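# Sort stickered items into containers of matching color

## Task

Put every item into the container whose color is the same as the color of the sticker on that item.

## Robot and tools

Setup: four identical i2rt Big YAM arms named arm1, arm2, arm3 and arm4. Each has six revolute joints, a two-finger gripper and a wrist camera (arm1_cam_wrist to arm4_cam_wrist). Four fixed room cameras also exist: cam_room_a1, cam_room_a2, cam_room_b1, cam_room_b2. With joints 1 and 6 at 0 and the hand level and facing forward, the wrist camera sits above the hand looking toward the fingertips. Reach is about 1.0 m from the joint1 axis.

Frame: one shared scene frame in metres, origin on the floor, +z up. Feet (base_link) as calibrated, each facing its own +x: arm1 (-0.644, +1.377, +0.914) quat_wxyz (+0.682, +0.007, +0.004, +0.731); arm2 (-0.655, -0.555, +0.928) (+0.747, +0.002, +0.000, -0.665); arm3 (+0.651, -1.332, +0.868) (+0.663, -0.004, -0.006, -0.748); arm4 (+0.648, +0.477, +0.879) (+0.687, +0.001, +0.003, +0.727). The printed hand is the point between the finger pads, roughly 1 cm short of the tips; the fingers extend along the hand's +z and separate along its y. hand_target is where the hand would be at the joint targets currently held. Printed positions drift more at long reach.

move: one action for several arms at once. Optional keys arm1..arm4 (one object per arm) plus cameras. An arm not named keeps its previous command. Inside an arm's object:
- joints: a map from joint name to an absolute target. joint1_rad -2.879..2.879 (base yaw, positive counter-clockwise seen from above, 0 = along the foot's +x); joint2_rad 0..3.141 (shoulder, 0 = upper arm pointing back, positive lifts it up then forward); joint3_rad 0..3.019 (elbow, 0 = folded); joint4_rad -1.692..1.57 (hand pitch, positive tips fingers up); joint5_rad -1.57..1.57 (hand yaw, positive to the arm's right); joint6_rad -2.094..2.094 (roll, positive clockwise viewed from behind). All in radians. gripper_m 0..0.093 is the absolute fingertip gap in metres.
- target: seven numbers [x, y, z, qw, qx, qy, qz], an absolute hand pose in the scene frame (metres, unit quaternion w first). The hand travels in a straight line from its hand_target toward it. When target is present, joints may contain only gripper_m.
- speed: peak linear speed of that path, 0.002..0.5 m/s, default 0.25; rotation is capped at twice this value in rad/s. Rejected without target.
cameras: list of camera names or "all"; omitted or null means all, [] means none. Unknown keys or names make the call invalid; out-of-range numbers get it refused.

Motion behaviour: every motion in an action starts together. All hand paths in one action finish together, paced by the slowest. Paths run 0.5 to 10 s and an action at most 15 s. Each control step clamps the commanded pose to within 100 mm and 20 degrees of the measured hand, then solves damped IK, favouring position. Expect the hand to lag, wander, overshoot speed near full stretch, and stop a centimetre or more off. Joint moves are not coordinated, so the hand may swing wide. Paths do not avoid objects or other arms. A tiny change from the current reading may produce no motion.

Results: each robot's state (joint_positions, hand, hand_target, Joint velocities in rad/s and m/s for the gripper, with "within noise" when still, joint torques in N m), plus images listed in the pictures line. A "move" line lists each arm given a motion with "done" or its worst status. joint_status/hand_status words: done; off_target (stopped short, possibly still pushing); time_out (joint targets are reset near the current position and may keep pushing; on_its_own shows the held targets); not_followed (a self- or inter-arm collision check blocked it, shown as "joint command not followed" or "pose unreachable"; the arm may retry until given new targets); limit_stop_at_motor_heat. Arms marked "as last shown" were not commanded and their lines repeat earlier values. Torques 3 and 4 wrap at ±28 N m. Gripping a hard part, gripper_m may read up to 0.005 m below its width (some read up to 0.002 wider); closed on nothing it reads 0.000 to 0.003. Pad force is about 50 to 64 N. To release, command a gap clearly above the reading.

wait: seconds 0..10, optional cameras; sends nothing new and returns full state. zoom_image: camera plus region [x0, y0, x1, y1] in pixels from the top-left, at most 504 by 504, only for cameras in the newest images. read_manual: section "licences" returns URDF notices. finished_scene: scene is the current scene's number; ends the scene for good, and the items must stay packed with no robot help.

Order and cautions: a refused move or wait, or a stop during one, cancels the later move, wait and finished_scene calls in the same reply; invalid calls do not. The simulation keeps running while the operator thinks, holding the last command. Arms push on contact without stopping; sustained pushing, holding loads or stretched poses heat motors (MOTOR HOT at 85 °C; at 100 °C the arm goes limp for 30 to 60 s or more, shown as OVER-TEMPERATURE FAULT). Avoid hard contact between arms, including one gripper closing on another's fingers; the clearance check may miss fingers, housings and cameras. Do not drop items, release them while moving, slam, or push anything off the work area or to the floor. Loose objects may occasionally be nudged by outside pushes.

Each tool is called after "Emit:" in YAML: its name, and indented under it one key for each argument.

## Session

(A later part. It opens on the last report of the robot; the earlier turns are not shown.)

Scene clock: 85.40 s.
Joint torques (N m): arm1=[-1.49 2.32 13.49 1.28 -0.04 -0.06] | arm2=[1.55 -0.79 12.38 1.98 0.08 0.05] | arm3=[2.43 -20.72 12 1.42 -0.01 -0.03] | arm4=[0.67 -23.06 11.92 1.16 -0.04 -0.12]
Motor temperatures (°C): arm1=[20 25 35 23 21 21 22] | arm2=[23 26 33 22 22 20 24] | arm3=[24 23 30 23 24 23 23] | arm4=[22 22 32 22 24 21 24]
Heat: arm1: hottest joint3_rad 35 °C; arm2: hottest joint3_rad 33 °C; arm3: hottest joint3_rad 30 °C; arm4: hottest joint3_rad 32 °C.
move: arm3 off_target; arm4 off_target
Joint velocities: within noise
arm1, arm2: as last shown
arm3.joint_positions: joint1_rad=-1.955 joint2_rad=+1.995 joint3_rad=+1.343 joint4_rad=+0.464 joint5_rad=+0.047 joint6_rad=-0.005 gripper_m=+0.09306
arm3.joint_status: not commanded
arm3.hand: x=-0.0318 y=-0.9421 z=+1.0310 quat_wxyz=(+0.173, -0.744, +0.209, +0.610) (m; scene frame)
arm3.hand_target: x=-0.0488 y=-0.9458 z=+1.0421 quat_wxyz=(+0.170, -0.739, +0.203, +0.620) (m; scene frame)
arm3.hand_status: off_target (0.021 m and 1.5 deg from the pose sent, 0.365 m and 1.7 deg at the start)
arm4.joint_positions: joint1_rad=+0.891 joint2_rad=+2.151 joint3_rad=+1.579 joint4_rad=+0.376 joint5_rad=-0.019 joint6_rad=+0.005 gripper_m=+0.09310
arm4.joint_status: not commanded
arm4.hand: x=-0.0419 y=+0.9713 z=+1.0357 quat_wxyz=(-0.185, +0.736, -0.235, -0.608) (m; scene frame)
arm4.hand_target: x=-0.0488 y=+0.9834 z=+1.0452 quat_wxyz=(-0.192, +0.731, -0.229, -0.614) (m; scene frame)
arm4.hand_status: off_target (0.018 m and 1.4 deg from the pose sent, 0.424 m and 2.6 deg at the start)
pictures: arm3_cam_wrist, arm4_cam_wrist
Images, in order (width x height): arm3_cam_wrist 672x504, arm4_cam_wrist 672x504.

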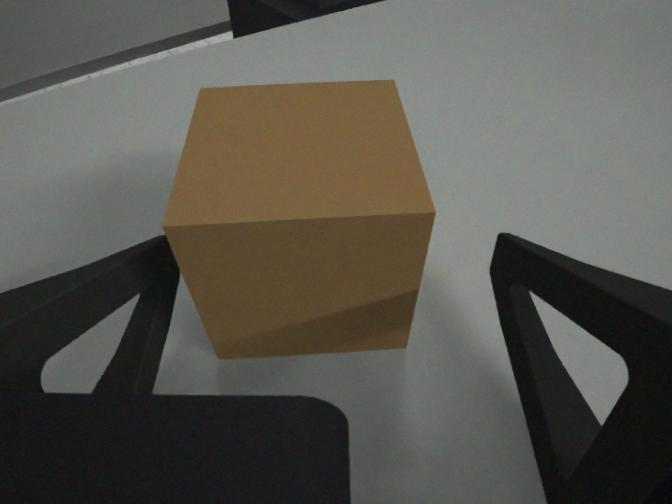

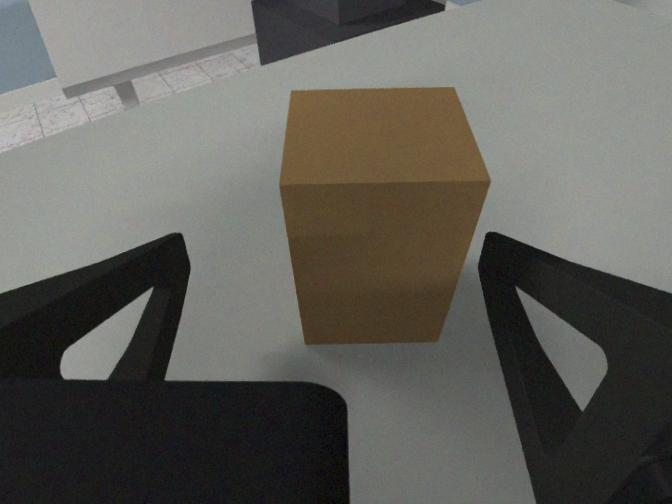

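Emit:
move:
  arm3: {"target":[-0.0735,-0.943,1.042,0.1702,-0.7387,0.2028,0.6199],"speed":0.15}
  arm4: {"target":[-0.0635,1.010,1.045,0.1922,-0.7309,0.2290,0.6134],"speed":0.15}
  cameras: ["arm3_cam_wrist","arm4_cam_wrist"]

Scene clock: 91.23 s.
Joint torques (N m): arm1=[-1.9 2.02 13.31 1.39 -0.06 -0.06] | arm2=[1.55 -0.79 12.36 1.96 0.07 0.05] | arm3=[2.43 -21.42 12.44 1.52 0.08 -0.01] | arm4=[1.03 -23.06 12.22 1.07 -0.06 -0.09]
Motor temperatures (°C): arm1=[20 25 35 23 21 21 22] | arm2=[23 26 33 22 22 20 23] | arm3=[24 24 30 23 24 23 23] | arm4=[22 22 33 22 24 21 24]
Heat: arm1: hottest joint3_rad 35 °C; arm2: hottest joint3_rad 33 °C; arm3: hottest joint3_rad 30 °C; arm4: hottest joint3_rad 33 °C.
move: arm3 off_target; arm4 off_target
Joint velocities: within noise
arm1, arm2: as last shown
arm3.joint_positions: joint1_rad=-1.940 joint2_rad=+2.038 joint3_rad=+1.420 joint4_rad=+0.429 joint5_rad=+0.059 joint6_rad=-0.005 gripper_m=+0.09306
arm3.joint_status: not commanded
arm3.hand: x=-0.0553 y=-0.9412 z=+1.0320 quat_wxyz=(+0.173, -0.745, +0.207, +0.610) (m; scene frame)
arm3.hand_target: x=-0.0722 y=-0.9438 z=+1.0423 quat_wxyz=(+0.170, -0.739, +0.203, +0.620) (m; scene frame)
arm3.hand_status: off_target (0.021 m and 1.4 deg from the pose sent, 0.043 m and 1.5 deg at the start)
arm4.joint_positions: joint1_rad=+0.869 joint2_rad=+2.203 joint3_rad=+1.693 joint4_rad=+0.324 joint5_rad=-0.036 joint6_rad=+0.002 gripper_m=+0.09310
arm4.joint_status: not commanded
arm4.hand: x=-0.0539 y=+1.0001 z=+1.0444 quat_wxyz=(-0.187, +0.732, -0.235, -0.611) (m; scene frame)
arm4.hand_target: x=-0.0626 y=+1.0091 z=+1.0450 quat_wxyz=(-0.192, +0.731, -0.229, -0.614) (m; scene frame)
arm4.hand_status: off_target (0.014 m and 1.0 deg from the pose sent, 0.045 m and 1.4 deg at the start)
pictures: arm3_cam_wrist, arm4_cam_wrist
Images, in order (width x height): arm3_cam_wrist 672x504, arm4_cam_wrist 672x504.

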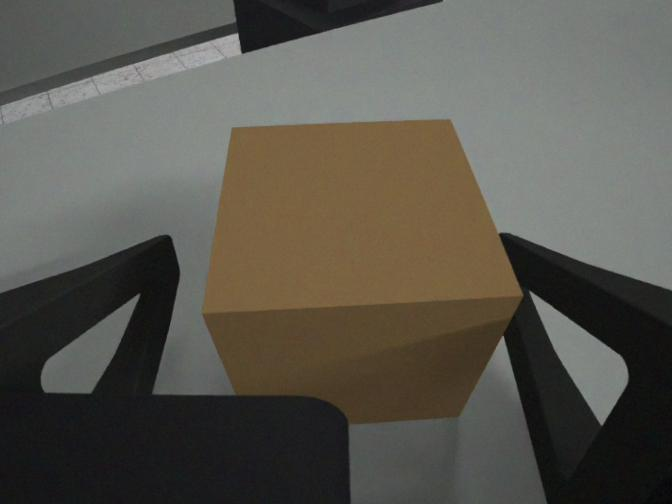

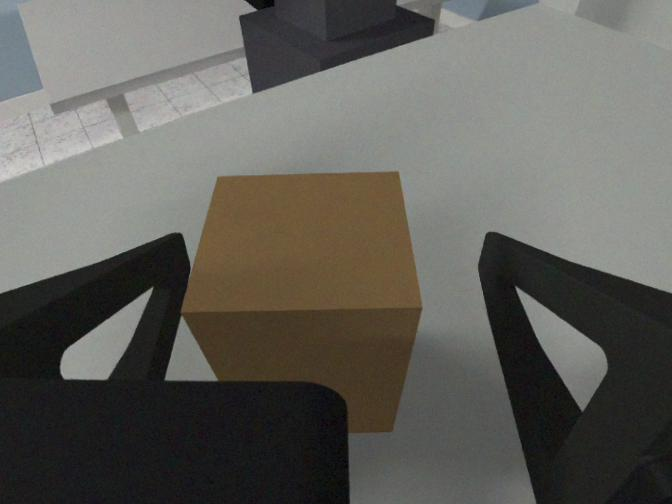

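Emit:
move:
  arm3: {"joints":{"gripper_m":0.035}}
  arm4: {"joints":{"gripper_m":0.028}}
  cameras: ["arm3_cam_wrist","arm4_cam_wrist"]

Emit:
move:
  arm3: {"target":[0.264,-1.102,1.18,0.1702,-0.7387,0.2028,0.6199],"speed":0.35}
  arm4: {"target":[0.278,0.734,1.18,0.1922,-0.7309,0.2290,0.6134],"speed":0.35}
  cameras: []

Emit:
move:
  arm3: {"joints":{"joint1_rad":1.782,"joint2_rad":0.6,"joint3_rad":1.2,"joint4_rad":-1.4,"joint5_rad":0,"joint6_rad":0}}
  arm4: {"joints":{"joint1_rad":-1.889,"joint2_rad":0.6,"joint3_rad":1.2,"joint4_rad":-1.4,"joint5_rad":0,"joint6_rad":0}}
  cameras: []

Emit:
move:
  arm3: {"target":[1.19,-1.283,0.92,0,-0.0175,0.9998,0],"speed":0.35}
  arm4: {"target":[1.135,0.348,0.92,0,0.0349,0.9994,0],"speed":0.35}
  cameras: ["arm3_cam_wrist","arm4_cam_wrist"]

Scene clock: 117.97 s.
Joint torques (N m): arm1=[-1.67 1.67 13.41 1.28 -0.05 -0.03] | arm2=[1.49 -0.73 12.4 1.95 0.06 0.05] | arm3=[2.2 -21.3 12.46 1.55 0.06 -0.01] | arm4=[0.91 -23 12.12 1.29 -0.05 -0.09]
Motor temperatures (°C): arm1=[20 25 35 23 21 21 21] | arm2=[23 26 34 22 22 20 23] | arm3=[24 26 33 23 24 23 23] | arm4=[22 23 35 22 24 21 24]
Heat: arm1: hottest joint3_rad 35 °C; arm2: hottest joint3_rad 34 °C; arm3: hottest joint3_rad 33 °C; arm4: hottest joint3_rad 35 °C.
move: arm3 off_target; arm4 off_target
Joint velocities: within noise
arm1, arm2: as last shown
arm3.joint_positions: joint1_rad=-1.940 joint2_rad=+2.038 joint3_rad=+1.420 joint4_rad=+0.428 joint5_rad=+0.059 joint6_rad=-0.005 gripper_m=+0.05280
arm3.joint_status: gripper_m off_target (ended at +0.05283, target +0.03500)
arm3.hand: x=-0.0552 y=-0.9411 z=+1.0318 quat_wxyz=(+0.173, -0.745, +0.207, +0.610) (m; scene frame)
arm3.hand_target: x=-0.0722 y=-0.9438 z=+1.0422 quat_wxyz=(+0.170, -0.739, +0.203, +0.620) (m; scene frame)
arm3.hand_status: not commanded
arm4.joint_positions: joint1_rad=+0.869 joint2_rad=+2.203 joint3_rad=+1.694 joint4_rad=+0.323 joint5_rad=-0.037 joint6_rad=-0.001 gripper_m=+0.04426
arm4.joint_status: gripper_m off_target (ended at +0.04429, target +0.02800)
arm4.hand: x=-0.0542 y=+1.0002 z=+1.0446 quat_wxyz=(-0.187, +0.733, -0.234, -0.611) (m; scene frame)
arm4.hand_target: x=-0.0625 y=+1.0091 z=+1.0449 quat_wxyz=(-0.192, +0.731, -0.229, -0.613) (m; scene frame)
arm4.hand_status: not commanded
pictures: arm3_cam_wrist, arm4_cam_wrist
Images, in order (width x height): arm3_cam_wrist 672x504, arm4_cam_wrist 672x504.

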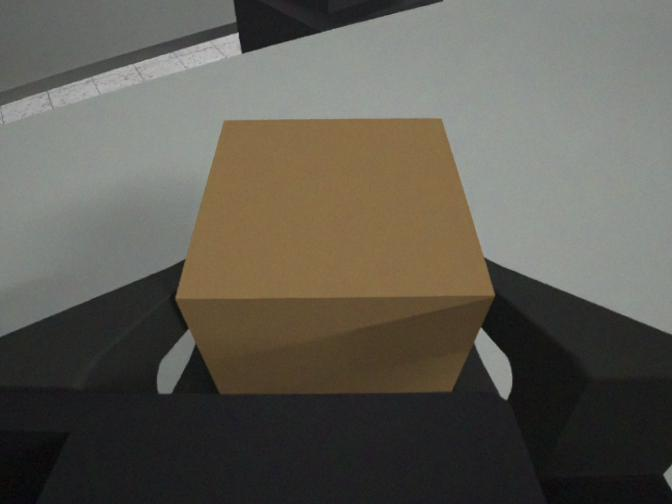

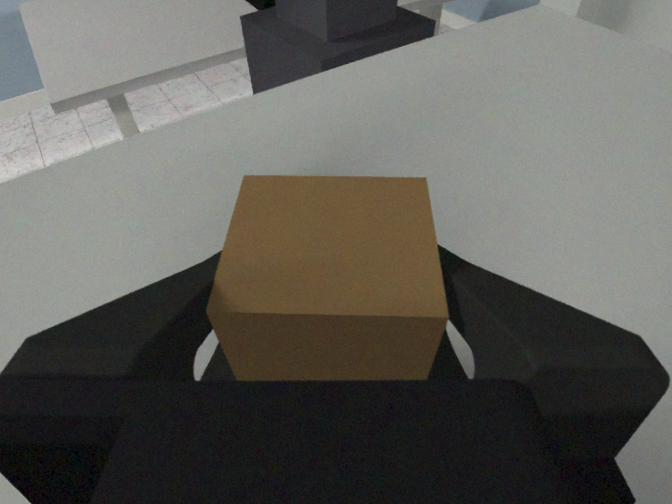

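Scene clock: 120.10 s.
Joint torques (N m): arm1=[-1.2 2.84 13.37 1.37 -0.09 -0.03] | arm2=[1.44 -0.91 12.42 1.99 0.07 0.05] | arm3=[0.32 -5.01 9.35 1.77 -0.1 -0.09] | arm4=[0.79 -4.13 9.58 1.2 0.21 0.02]
Motor temperatures (°C): arm1=[20 24 35 23 21 21 21] | arm2=[23 25 34 22 22 20 23] | arm3=[24 26 32 23 24 23 23] | arm4=[22 24 35 22 24 21 25]
Heat: arm1: hottest joint3_rad 35 °C; arm2: hottest joint3_rad 34 °C; arm3: hottest joint3_rad 32 °C; arm4: hottest joint3_rad 35 °C.
move: arm3 done; arm4 done
Joint velocities: within noise
arm1, arm2: as last shown
arm3.joint_positions: joint1_rad=-1.956 joint2_rad=+0.896 joint3_rad=+0.604 joint4_rad=+0.135 joint5_rad=+0.020 joint6_rad=-0.005 gripper_m=+0.05281
arm3.joint_status: not commanded
arm3.hand: x=+0.2614 y=-1.1073 z=+1.1841 quat_wxyz=(+0.167, -0.737, +0.199, +0.625) (m; scene frame)
arm3.hand_target: x=+0.2640 y=-1.1020 z=+1.1800 quat_wxyz=(+0.170, -0.739, +0.203, +0.620) (m; scene frame)
arm3.hand_status: done (0.007 m and 0.8 deg from the pose sent, 0.387 m and 1.5 deg at the start)
arm4.joint_positions: joint1_rad=+0.909 joint2_rad=+0.919 joint3_rad=+0.573 joint4_rad=+0.184 joint5_rad=+0.006 joint6_rad=-0.002 gripper_m=+0.04427
arm4.joint_status: not commanded
arm4.hand: x=+0.2816 y=+0.7345 z=+1.1836 quat_wxyz=(-0.194, +0.726, -0.230, -0.619) (m; scene frame)
arm4.hand_target: x=+0.2780 y=+0.7339 z=+1.1802 quat_wxyz=(-0.192, +0.731, -0.229, -0.614) (m; scene frame)
arm4.hand_status: done (0.005 m and 0.9 deg from the pose sent, 0.447 m and 0.8 deg at the start)
pictures: none
No camera images: "cameras" was empty.

Scene clock: 122.70 s.
Joint torques (N m): arm1=[-2.2 2.78 13.46 1.59 -0.05 -0.05] | arm2=[1.49 -0.73 12.38 1.96 0.07 0.05] | arm3=[2.08 -0.44 11.34 1.18 0.11 -0.01] | arm4=[0.91 -0.15 9.91 0.85 -0.05 0.07]
Motor temperatures (°C): arm1=[20 24 36 23 21 21 21] | arm2=[23 25 34 22 22 20 23] | arm3=[24 25 32 23 24 23 23] | arm4=[22 24 35 22 24 21 25]
Heat: arm1: hottest joint3_rad 36 °C; arm2: hottest joint3_rad 34 °C; arm3: hottest joint3_rad 32 °C; arm4: hottest joint3_rad 35 °C.
move: arm3 done; arm4 done
Joint velocities: within noise
arm1, arm2: as last shown
arm3.joint_positions: joint1_rad=+1.771 joint2_rad=+0.610 joint3_rad=+1.167 joint4_rad=-1.396 joint5_rad=-0.002 joint6_rad=-0.005 gripper_m=+0.05281
arm3.joint_status: all done
arm3.hand: x=+0.8887 y=-1.3069 z=+1.2894 quat_wxyz=(-0.358, +0.042, -0.933, -0.008) (m; scene frame)
arm3.hand_target: x=+0.8837 y=-1.3049 z=+1.3071 quat_wxyz=(-0.376, +0.044, -0.926, -0.011) (m; scene frame)
arm3.hand_status: not commanded
arm4.joint_positions: joint1_rad=-1.886 joint2_rad=+0.608 joint3_rad=+1.175 joint4_rad=-1.391 joint5_rad=+0.003 joint6_rad=-0.002 gripper_m=+0.04426
arm4.joint_status: all done
arm4.hand: x=+0.8807 y=+0.4166 z=+1.3057 quat_wxyz=(-0.360, -0.119, -0.924, +0.051) (m; scene frame)
arm4.hand_target: x=+0.8760 y=+0.4178 z=+1.3179 quat_wxyz=(-0.371, -0.120, -0.920, +0.051) (m; scene frame)
arm4.hand_status: not commanded
pictures: none
No camera images: "cameras" was empty.

Scene clock: 124.83 s.
Joint torques (N m): arm1=[-1.32 1.67 13.44 1.33 -0.06 -0.06] | arm2=[1.49 -0.85 12.38 1.95 0.07 0.05] | arm3=[1.55 -20.84 11.11 -0.51 -0.06 0.03] | arm4=[1.14 -17.67 9.7 -0.25 0.23 -0.07]
Motor temperatures (°C): arm1=[20 24 36 23 21 21 21] | arm2=[23 25 34 22 22 20 23] | arm3=[24 25 32 23 24 23 23] | arm4=[22 24 36 22 24 21 25]
Heat: arm1: hottest joint3_rad 36 °C; arm2: hottest joint3_rad 34 °C; arm3: hottest joint3_rad 32 °C; arm4: hottest joint3_rad 36 °C.
move: arm3 off_target; arm4 off_target
Joint velocities: within noise
arm1, arm2: as last shown
arm3.joint_positions: joint1_rad=+1.771 joint2_rad=+1.892 joint3_rad=+1.358 joint4_rad=-1.092 joint5_rad=-0.012 joint6_rad=+0.042 gripper_m=+0.05281
arm3.joint_status: not commanded
arm3.hand: x=+1.1701 y=-1.2883 z=+0.8962 quat_wxyz=(+0.027, +0.018, -0.999, +0.003) (m; scene frame)
arm3.hand_target: x=+1.1890 y=-1.2832 z=+0.9203 quat_wxyz=(+0.000, +0.017, -1.000, +0.000) (m; scene frame)
arm3.hand_status: off_target (0.031 m and 3.2 deg from the pose sent, 0.477 m and 42.0 deg at the start)
arm4.joint_positions: joint1_rad=-1.893 joint2_rad=+1.805 joint3_rad=+1.221 joint4_rad=-1.024 joint5_rad=-0.008 joint6_rad=-0.176 gripper_m=+0.04426
arm4.joint_status: not commanded
arm4.hand: x=+1.1162 y=+0.3508 z=+0.9039 quat_wxyz=(+0.020, -0.045, -0.999, -0.006) (m; scene frame)
arm4.hand_target: x=+1.1344 y=+0.3483 z=+0.9203 quat_wxyz=(+0.000, -0.035, -0.999, +0.000) (m; scene frame)
arm4.hand_status: off_target (0.025 m and 2.7 deg from the pose sent, 0.467 m and 43.9 deg at the start)
pictures: arm3_cam_wrist, arm4_cam_wrist
Images, in order (width x height): arm3_cam_wrist 672x504, arm4_cam_wrist 672x504.

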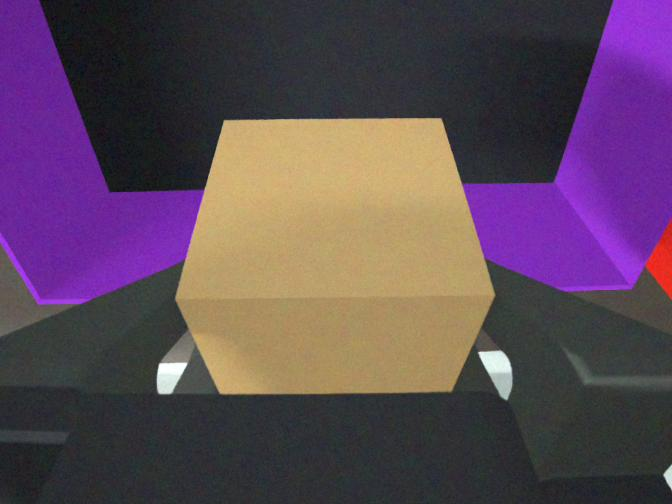

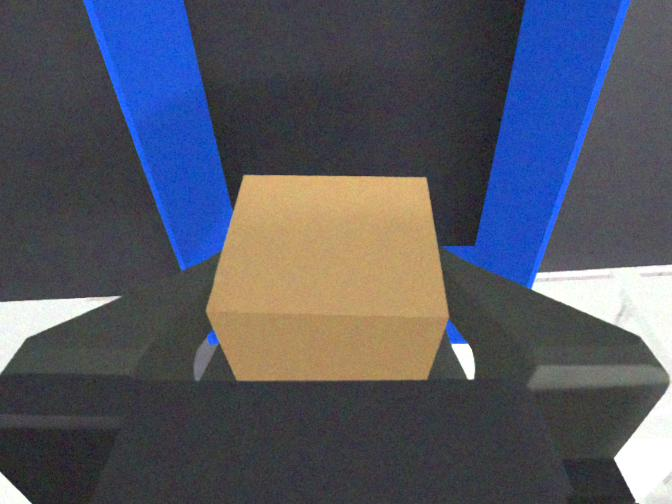

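Emit:
move:
  arm3: {"target":[1.172,-1.283,0.738,0,-0.0175,0.9998,0],"speed":0.2}
  arm4: {"target":[1.122,0.348,0.738,0,0.0349,0.9994,0],"speed":0.2}
  cameras: ["arm3_cam_wrist","arm4_cam_wrist"]

Scene clock: 131.83 s.
Joint torques (N m): arm1=[-1.85 2.26 13.49 1.32 -0.04 -0.08] | arm2=[1.49 -0.91 12.41 1.96 0.07 0.05] | arm3=[2.02 -17.26 5.15 1.06 0.03 0.04] | arm4=[0.56 -18.08 4.89 0.4 0.2 -0.11]
Motor temperatures (°C): arm1=[20 24 36 23 21 21 21] | arm2=[23 25 34 22 22 20 23] | arm3=[24 25 32 23 24 23 24] | arm4=[22 24 35 22 24 21 25]
Heat: arm1: hottest joint3_rad 36 °C; arm2: hottest joint3_rad 34 °C; arm3: hottest joint3_rad 32 °C; arm4: hottest joint3_rad 35 °C.
move: arm3 off_target; arm4 done
Joint velocities: within noise
arm1, arm2: as last shown
arm3.joint_positions: joint1_rad=+1.771 joint2_rad=+2.105 joint3_rad=+1.254 joint4_rad=-0.706 joint5_rad=-0.013 joint6_rad=+0.049 gripper_m=+0.05282
arm3.joint_status: not commanded
arm3.hand: x=+1.1772 y=-1.2894 z=+0.7562 quat_wxyz=(-0.006, +0.016, -1.000, +0.000) (m; scene frame)
arm3.hand_target: x=+1.1713 y=-1.2834 z=+0.7385 quat_wxyz=(+0.000, +0.017, -1.000, +0.000) (m; scene frame)
arm3.hand_status: off_target (0.020 m and 0.8 deg from the pose sent, 0.158 m and 3.2 deg at the start)
arm4.joint_positions: joint1_rad=-1.893 joint2_rad=+2.100 joint3_rad=+1.139 joint4_rad=-0.612 joint5_rad=-0.008 joint6_rad=-0.181 gripper_m=+0.04426
arm4.joint_status: not commanded
arm4.hand: x=+1.1203 y=+0.3489 z=+0.7415 quat_wxyz=(+0.002, -0.043, -0.999, -0.002) (m; scene frame)
arm4.hand_target: x=+1.1220 y=+0.3480 z=+0.7380 quat_wxyz=(+0.000, -0.035, -0.999, +0.000) (m; scene frame)
arm4.hand_status: done (0.004 m and 0.9 deg from the pose sent, 0.166 m and 2.7 deg at the start)
pictures: arm3_cam_wrist, arm4_cam_wrist
Images, in order (width x height): arm3_cam_wrist 672x504, arm4_cam_wrist 672x504.

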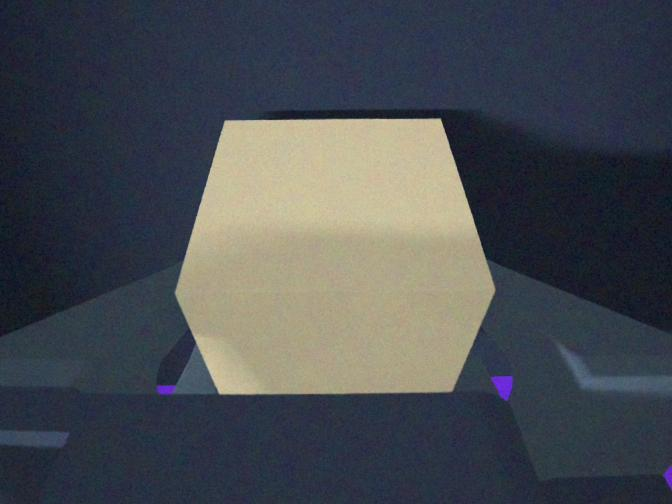

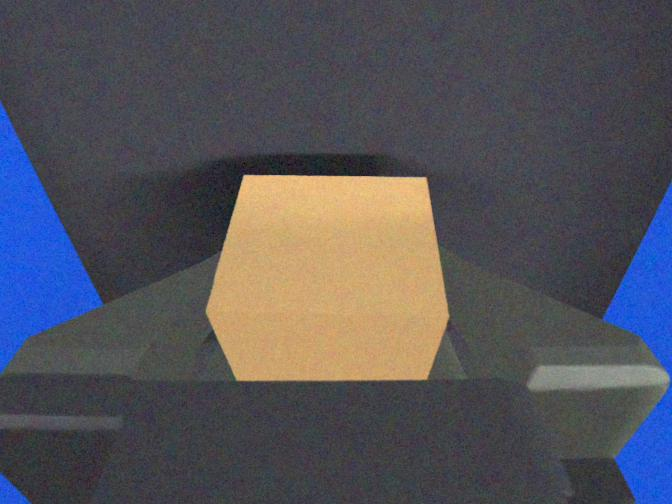

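Emit:
move:
  arm3: {"target":[1.170,-1.283,0.714,0,-0.0175,0.9998,0],"speed":0.08}
  arm4: {"target":[1.122,0.348,0.722,0,0.0349,0.9994,0],"speed":0.08}
  cameras: ["arm3_cam_wrist","arm4_cam_wrist"]

Scene clock: 161.63 s.
Joint torques (N m): arm1=[-1.2 2.61 13.46 1.63 -0.05 -0.02] | arm2=[1.38 -0.79 12.42 1.95 0.07 0.05] | arm3=[2.02 -13.74 4.41 1.33 0.06 0.04] | arm4=[1.14 -16.15 4.92 0.61 0.2 -0.09]
Motor temperatures (°C): arm1=[20 24 36 23 21 21 21] | arm2=[23 25 35 22 22 20 23] | arm3=[24 25 29 23 24 23 24] | arm4=[22 25 33 22 24 21 26]
Heat: arm1: hottest joint3_rad 36 °C; arm2: hottest joint3_rad 35 °C; arm3: hottest joint3_rad 29 °C; arm4: hottest joint3_rad 33 °C.
move: arm3 off_target; arm4 off_target
Joint velocities: within noise
arm1.joint_positions: joint1_rad=-2.253 joint2_rad=+0.602 joint3_rad=+1.169 joint4_rad=-0.789 joint5_rad=-0.005 joint6_rad=+0.014 gripper_m=+0.09297
arm1.joint_status: not commanded
arm1.hand: x=-0.3812 y=+1.1974 z=+1.4613 quat_wxyz=(-0.591, -0.239, -0.748, +0.184) (m; scene frame)
arm1.hand_target: x=-0.3858 y=+1.2015 z=+1.4768 quat_wxyz=(-0.599, -0.233, -0.743, +0.188) (m; scene frame)
arm1.hand_status: not commanded
arm2.joint_positions: joint1_rad=+0.913 joint2_rad=+0.601 joint3_rad=+1.178 joint4_rad=-0.785 joint5_rad=+0.003 joint6_rad=-0.001 gripper_m=+0.09293
arm2.joint_status: not commanded
arm2.hand: x=-0.3919 y=-0.7169 z=+1.4862 quat_wxyz=(-0.607, -0.209, -0.748, +0.168) (m; scene frame)
arm2.hand_target: x=-0.3949 y=-0.7123 z=+1.4953 quat_wxyz=(-0.610, -0.205, -0.747, +0.168) (m; scene frame)
arm2.hand_status: not commanded
arm3.joint_positions: joint1_rad=+1.771 joint2_rad=+2.105 joint3_rad=+1.254 joint4_rad=-0.662 joint5_rad=-0.014 joint6_rad=+0.049 gripper_m=+0.05282
arm3.joint_status: not commanded
arm3.hand: x=+1.1880 y=-1.2884 z=+0.7565 quat_wxyz=(-0.028, +0.016, -0.999, -0.002) (m; scene frame)
arm3.hand_target: x=+1.1675 y=-1.2838 z=+0.7170 quat_wxyz=(+0.000, +0.017, -1.000, +0.000) (m; scene frame)
arm3.hand_status: off_target (0.047 m and 3.3 deg from the pose sent, 0.043 m and 0.8 deg at the start)
arm4.joint_positions: joint1_rad=-1.893 joint2_rad=+2.113 joint3_rad=+1.139 joint4_rad=-0.583 joint5_rad=-0.008 joint6_rad=-0.181 gripper_m=+0.04426
arm4.joint_status: not commanded
arm4.hand: x=+1.1237 y=+0.3479 z=+0.7355 quat_wxyz=(-0.006, -0.042, -0.999, -0.001) (m; scene frame)
arm4.hand_target: x=+1.1218 y=+0.3481 z=+0.7224 quat_wxyz=(+0.000, -0.035, -0.999, +0.000) (m; scene frame)
arm4.hand_status: off_target (0.014 m and 1.1 deg from the pose sent, 0.020 m and 0.9 deg at the start)
pictures: arm3_cam_wrist, arm4_cam_wrist
Images, in order (width x height): arm3_cam_wrist 672x504, arm4_cam_wrist 672x504.

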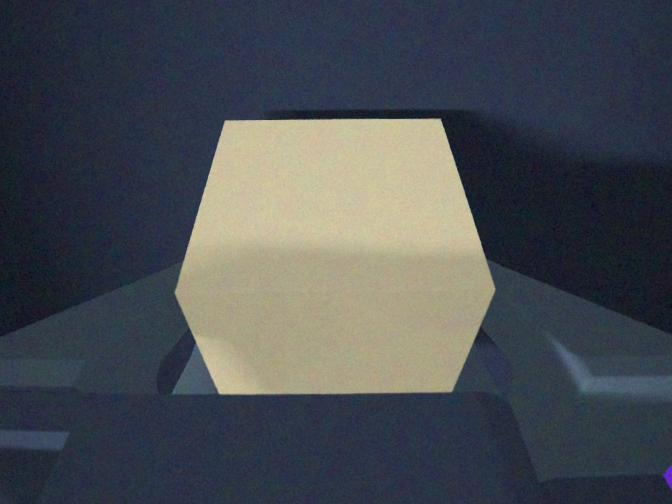

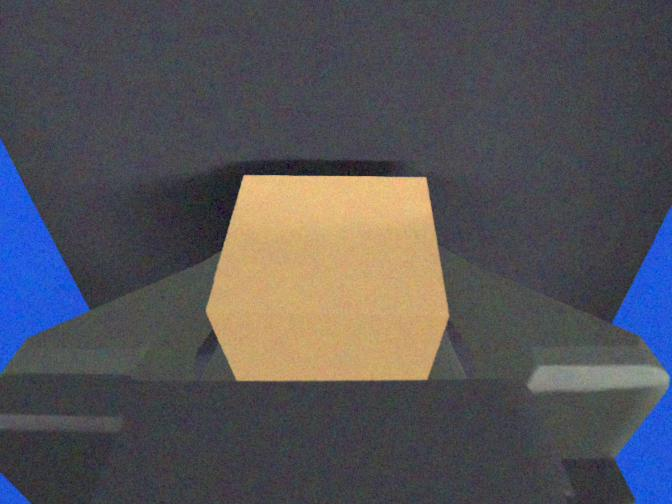

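Emit:
move:
  arm3: {"target":[1.178,-1.286,0.742,0,-0.0175,0.9998,0],"speed":0.08}
  arm4: {"joints":{"gripper_m":0.092}}
  cameras: ["arm4_cam_wrist"]

Emit:
move:
  arm3: {"joints":{"gripper_m":0.092}}
  arm4: {"target":[1.11,0.348,0.95,0,0.0349,0.9994,0],"speed":0.3}
  cameras: ["arm3_cam_wrist","arm4_cam_wrist"]

Emit:
move:
  arm3: {"target":[1.165,-1.286,0.95,0,-0.0175,0.9998,0],"speed":0.3}
  cameras: ["arm3_cam_wrist","arm4_cam_wrist"]

Scene clock: 168.23 s.
Joint torques (N m): arm1=[-1.49 1.73 13.56 1.39 -0.06 -0.05] | arm2=[1.49 -0.85 12.4 1.98 0.07 0.05] | arm3=[1.61 -17.03 6.63 -0.49 0.05 -0.04] | arm4=[0.73 -16.67 4.86 0.31 0.18 -0.09]
Motor temperatures (°C): arm1=[20 24 37 23 21 21 21] | arm2=[23 25 35 22 22 20 23] | arm3=[24 25 29 23 24 23 24] | arm4=[22 25 32 22 24 21 26]
Heat: arm1: hottest joint3_rad 37 °C; arm2: hottest joint3_rad 35 °C; arm3: hottest joint3_rad 29 °C; arm4: hottest joint3_rad 32 °C.
move: arm3 off_target; arm4 done
Joint velocities: within noise
arm1, arm2: as last shown
arm3.joint_positions: joint1_rad=+1.771 joint2_rad=+2.105 joint3_rad=+1.256 joint4_rad=-0.686 joint5_rad=-0.014 joint6_rad=+0.049 gripper_m=+0.05282
arm3.joint_status: not commanded
arm3.hand: x=+1.1835 y=-1.2888 z=+0.7570 quat_wxyz=(-0.018, +0.015, -1.000, -0.001) (m; scene frame)
arm3.hand_target: x=+1.1776 y=-1.2862 z=+0.7423 quat_wxyz=(+0.000, +0.017, -1.000, +0.000) (m; scene frame)
arm3.hand_status: off_target (0.016 m and 2.1 deg from the pose sent, 0.018 m and 3.3 deg at the start)
arm4.joint_positions: joint1_rad=-1.893 joint2_rad=+2.117 joint3_rad=+1.139 joint4_rad=-0.580 joint5_rad=-0.008 joint6_rad=-0.182 gripper_m=+0.09191
arm4.joint_status: all done
arm4.hand: x=+1.1233 y=+0.3480 z=+0.7337 quat_wxyz=(-0.005, -0.042, -0.999, -0.001) (m; scene frame)
arm4.hand_target: x=+1.1218 y=+0.3481 z=+0.7224 quat_wxyz=(+0.000, -0.035, -0.999, +0.000) (m; scene frame)
arm4.hand_status: not commanded
pictures: arm4_cam_wrist
Images, in order (width x height): arm4_cam_wrist 672x504.

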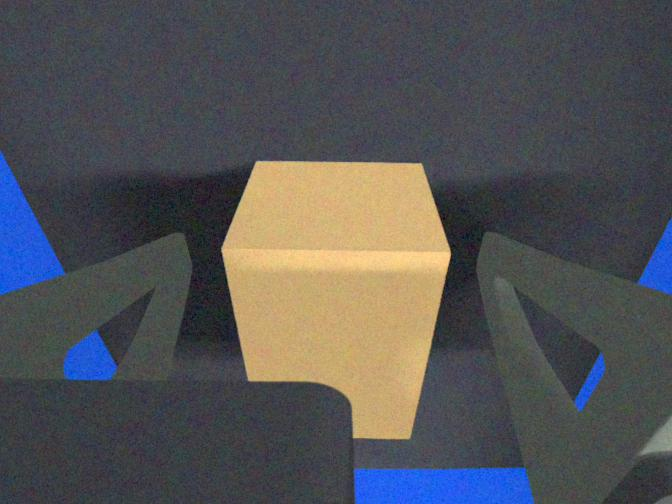

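Scene clock: 169.70 s.
Joint torques (N m): arm1=[-1.85 2.02 13.27 1.29 -0.04 -0.07] | arm2=[1.49 -0.85 12.41 1.94 0.07 0.05] | arm3=[1.44 -19.19 6.43 -0.35 0.04 -0.02] | arm4=[-0.26 -15.79 9.33 -0.34 0.21 -0.08]
Motor temperatures (°C): arm1=[20 24 37 23 21 21 21] | arm2=[23 25 35 22 22 20 23] | arm3=[24 25 29 23 24 23 24] | arm4=[22 25 32 22 24 21 26]
Heat: arm1: hottest joint3_rad 37 °C; arm2: hottest joint3_rad 35 °C; arm3: hottest joint3_rad 29 °C; arm4: hottest joint3_rad 32 °C.
move: arm3 done; arm4 off_target
Joint velocities: within noise
arm1, arm2: as last shown
arm3.joint_positions: joint1_rad=+1.771 joint2_rad=+2.128 joint3_rad=+1.256 joint4_rad=-0.692 joint5_rad=-0.014 joint6_rad=+0.049 gripper_m=+0.09196
arm3.joint_status: all done
arm3.hand: x=+1.1766 y=-1.2895 z=+0.7453 quat_wxyz=(-0.004, +0.015, -1.000, +0.000) (m; scene frame)
arm3.hand_target: x=+1.1777 y=-1.2862 z=+0.7424 quat_wxyz=(+0.000, +0.017, -1.000, +0.000) (m; scene frame)
arm3.hand_status: not commanded
arm4.joint_positions: joint1_rad=-1.893 joint2_rad=+1.704 joint3_rad=+1.189 joint4_rad=-1.072 joint5_rad=-0.008 joint6_rad=-0.190 gripper_m=+0.09192
arm4.joint_status: not commanded
arm4.hand: x=+1.1000 y=+0.3553 z=+0.9404 quat_wxyz=(+0.009, -0.038, -0.999, -0.004) (m; scene frame)
arm4.hand_target: x=+1.1097 y=+0.3481 z=+0.9501 quat_wxyz=(+0.000, -0.035, -0.999, +0.000) (m; scene frame)
arm4.hand_status: off_target (0.016 m and 1.2 deg from the pose sent, 0.217 m and 1.0 deg at the start)
pictures: arm3_cam_wrist, arm4_cam_wrist
Images, in order (width x height): arm3_cam_wrist 672x504, arm4_cam_wrist 672x504.

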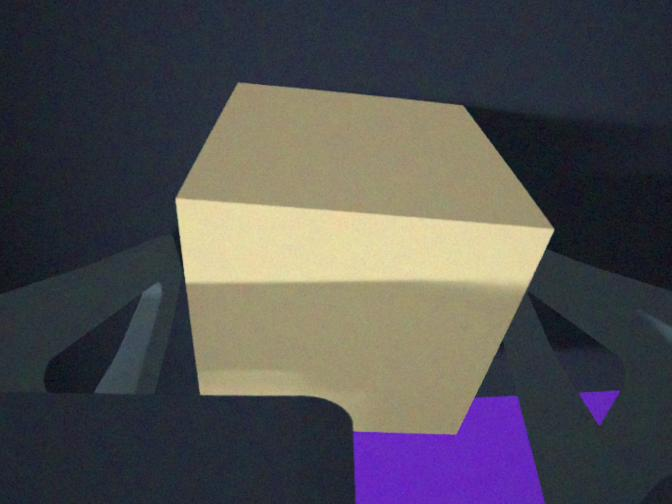

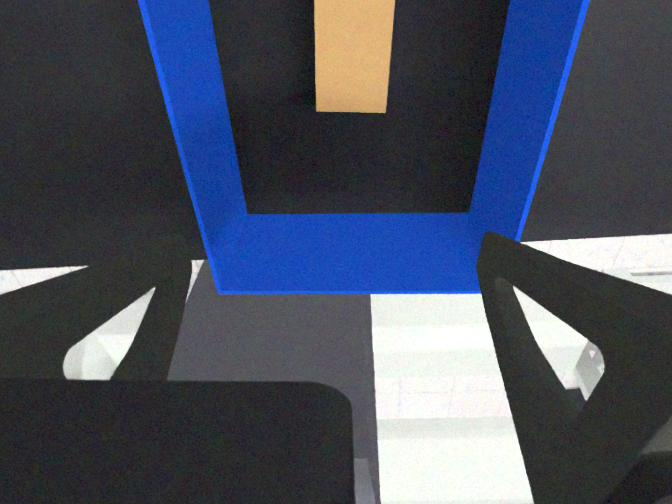

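Scene clock: 171.10 s.
Joint torques (N m): arm1=[-1.67 1.73 13.53 1.39 -0.07 -0.03] | arm2=[1.55 -0.79 12.41 1.99 0.08 0.04] | arm3=[1.08 -17.49 10.71 -0.42 0.04 -0.07] | arm4=[0.26 -15.79 9.35 -0.43 0.17 -0.05]
Motor temperatures (°C): arm1=[20 24 37 23 21 21 21] | arm2=[23 25 35 22 22 20 23] | arm3=[24 25 29 23 24 23 24] | arm4=[22 25 33 22 24 21 26]
Heat: arm1: hottest joint3_rad 37 °C; arm2: hottest joint3_rad 35 °C; arm3: hottest joint3_rad 29 °C; arm4: hottest joint3_rad 33 °C.
move: arm3 off_target
Joint velocities: within noise
arm1, arm2, arm4: as last shown
arm3.joint_positions: joint1_rad=+1.771 joint2_rad=+1.779 joint3_rad=+1.320 joint4_rad=-1.136 joint5_rad=-0.014 joint6_rad=+0.049 gripper_m=+0.09196
arm3.joint_status: not commanded
arm3.hand: x=+1.1520 y=-1.2888 z=+0.9396 quat_wxyz=(+0.012, +0.015, -1.000, +0.001) (m; scene frame)
arm3.hand_target: x=+1.1646 y=-1.2861 z=+0.9501 quat_wxyz=(+0.000, +0.017, -1.000, +0.000) (m; scene frame)
arm3.hand_status: off_target (0.017 m and 1.4 deg from the pose sent, 0.205 m and 0.5 deg at the start)
arm4.hand: x=+1.0999 y=+0.3553 z=+0.9404 quat_wxyz=(+0.009, -0.038, -0.999, -0.004) (m; scene frame)
arm4.hand_target: x=+1.1097 y=+0.3482 z=+0.9501 quat_wxyz=(+0.000, -0.035, -0.999, +0.000) (m; scene frame)
pictures: arm3_cam_wrist, arm4_cam_wrist
Images, in order (width x height): arm3_cam_wrist 672x504, arm4_cam_wrist 672x504.

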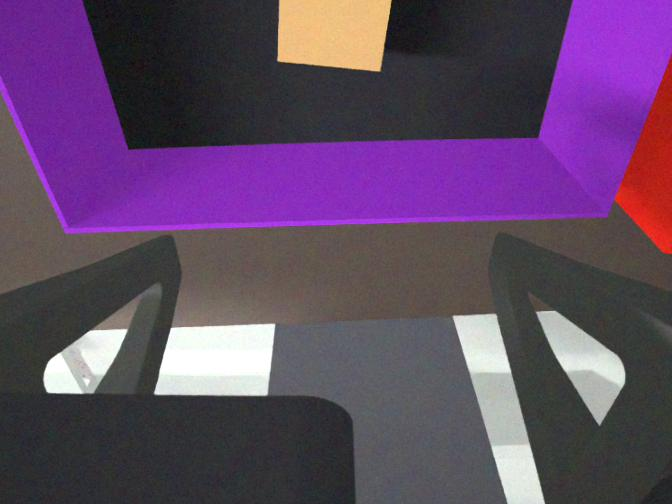

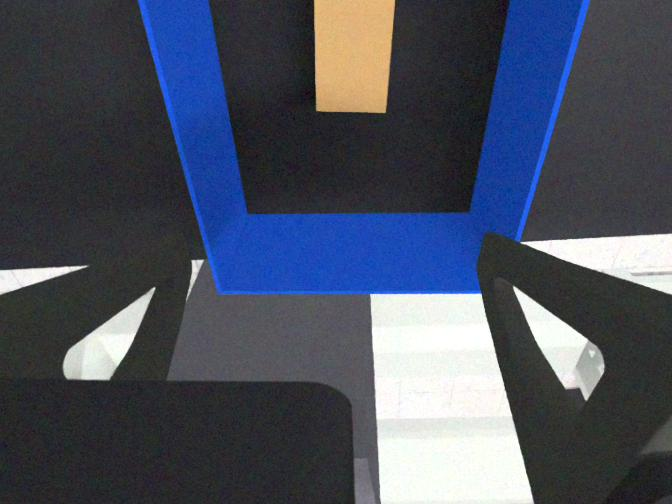

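Emit:
finished_scene:
  scene: 2

The scene is finished: the task was done.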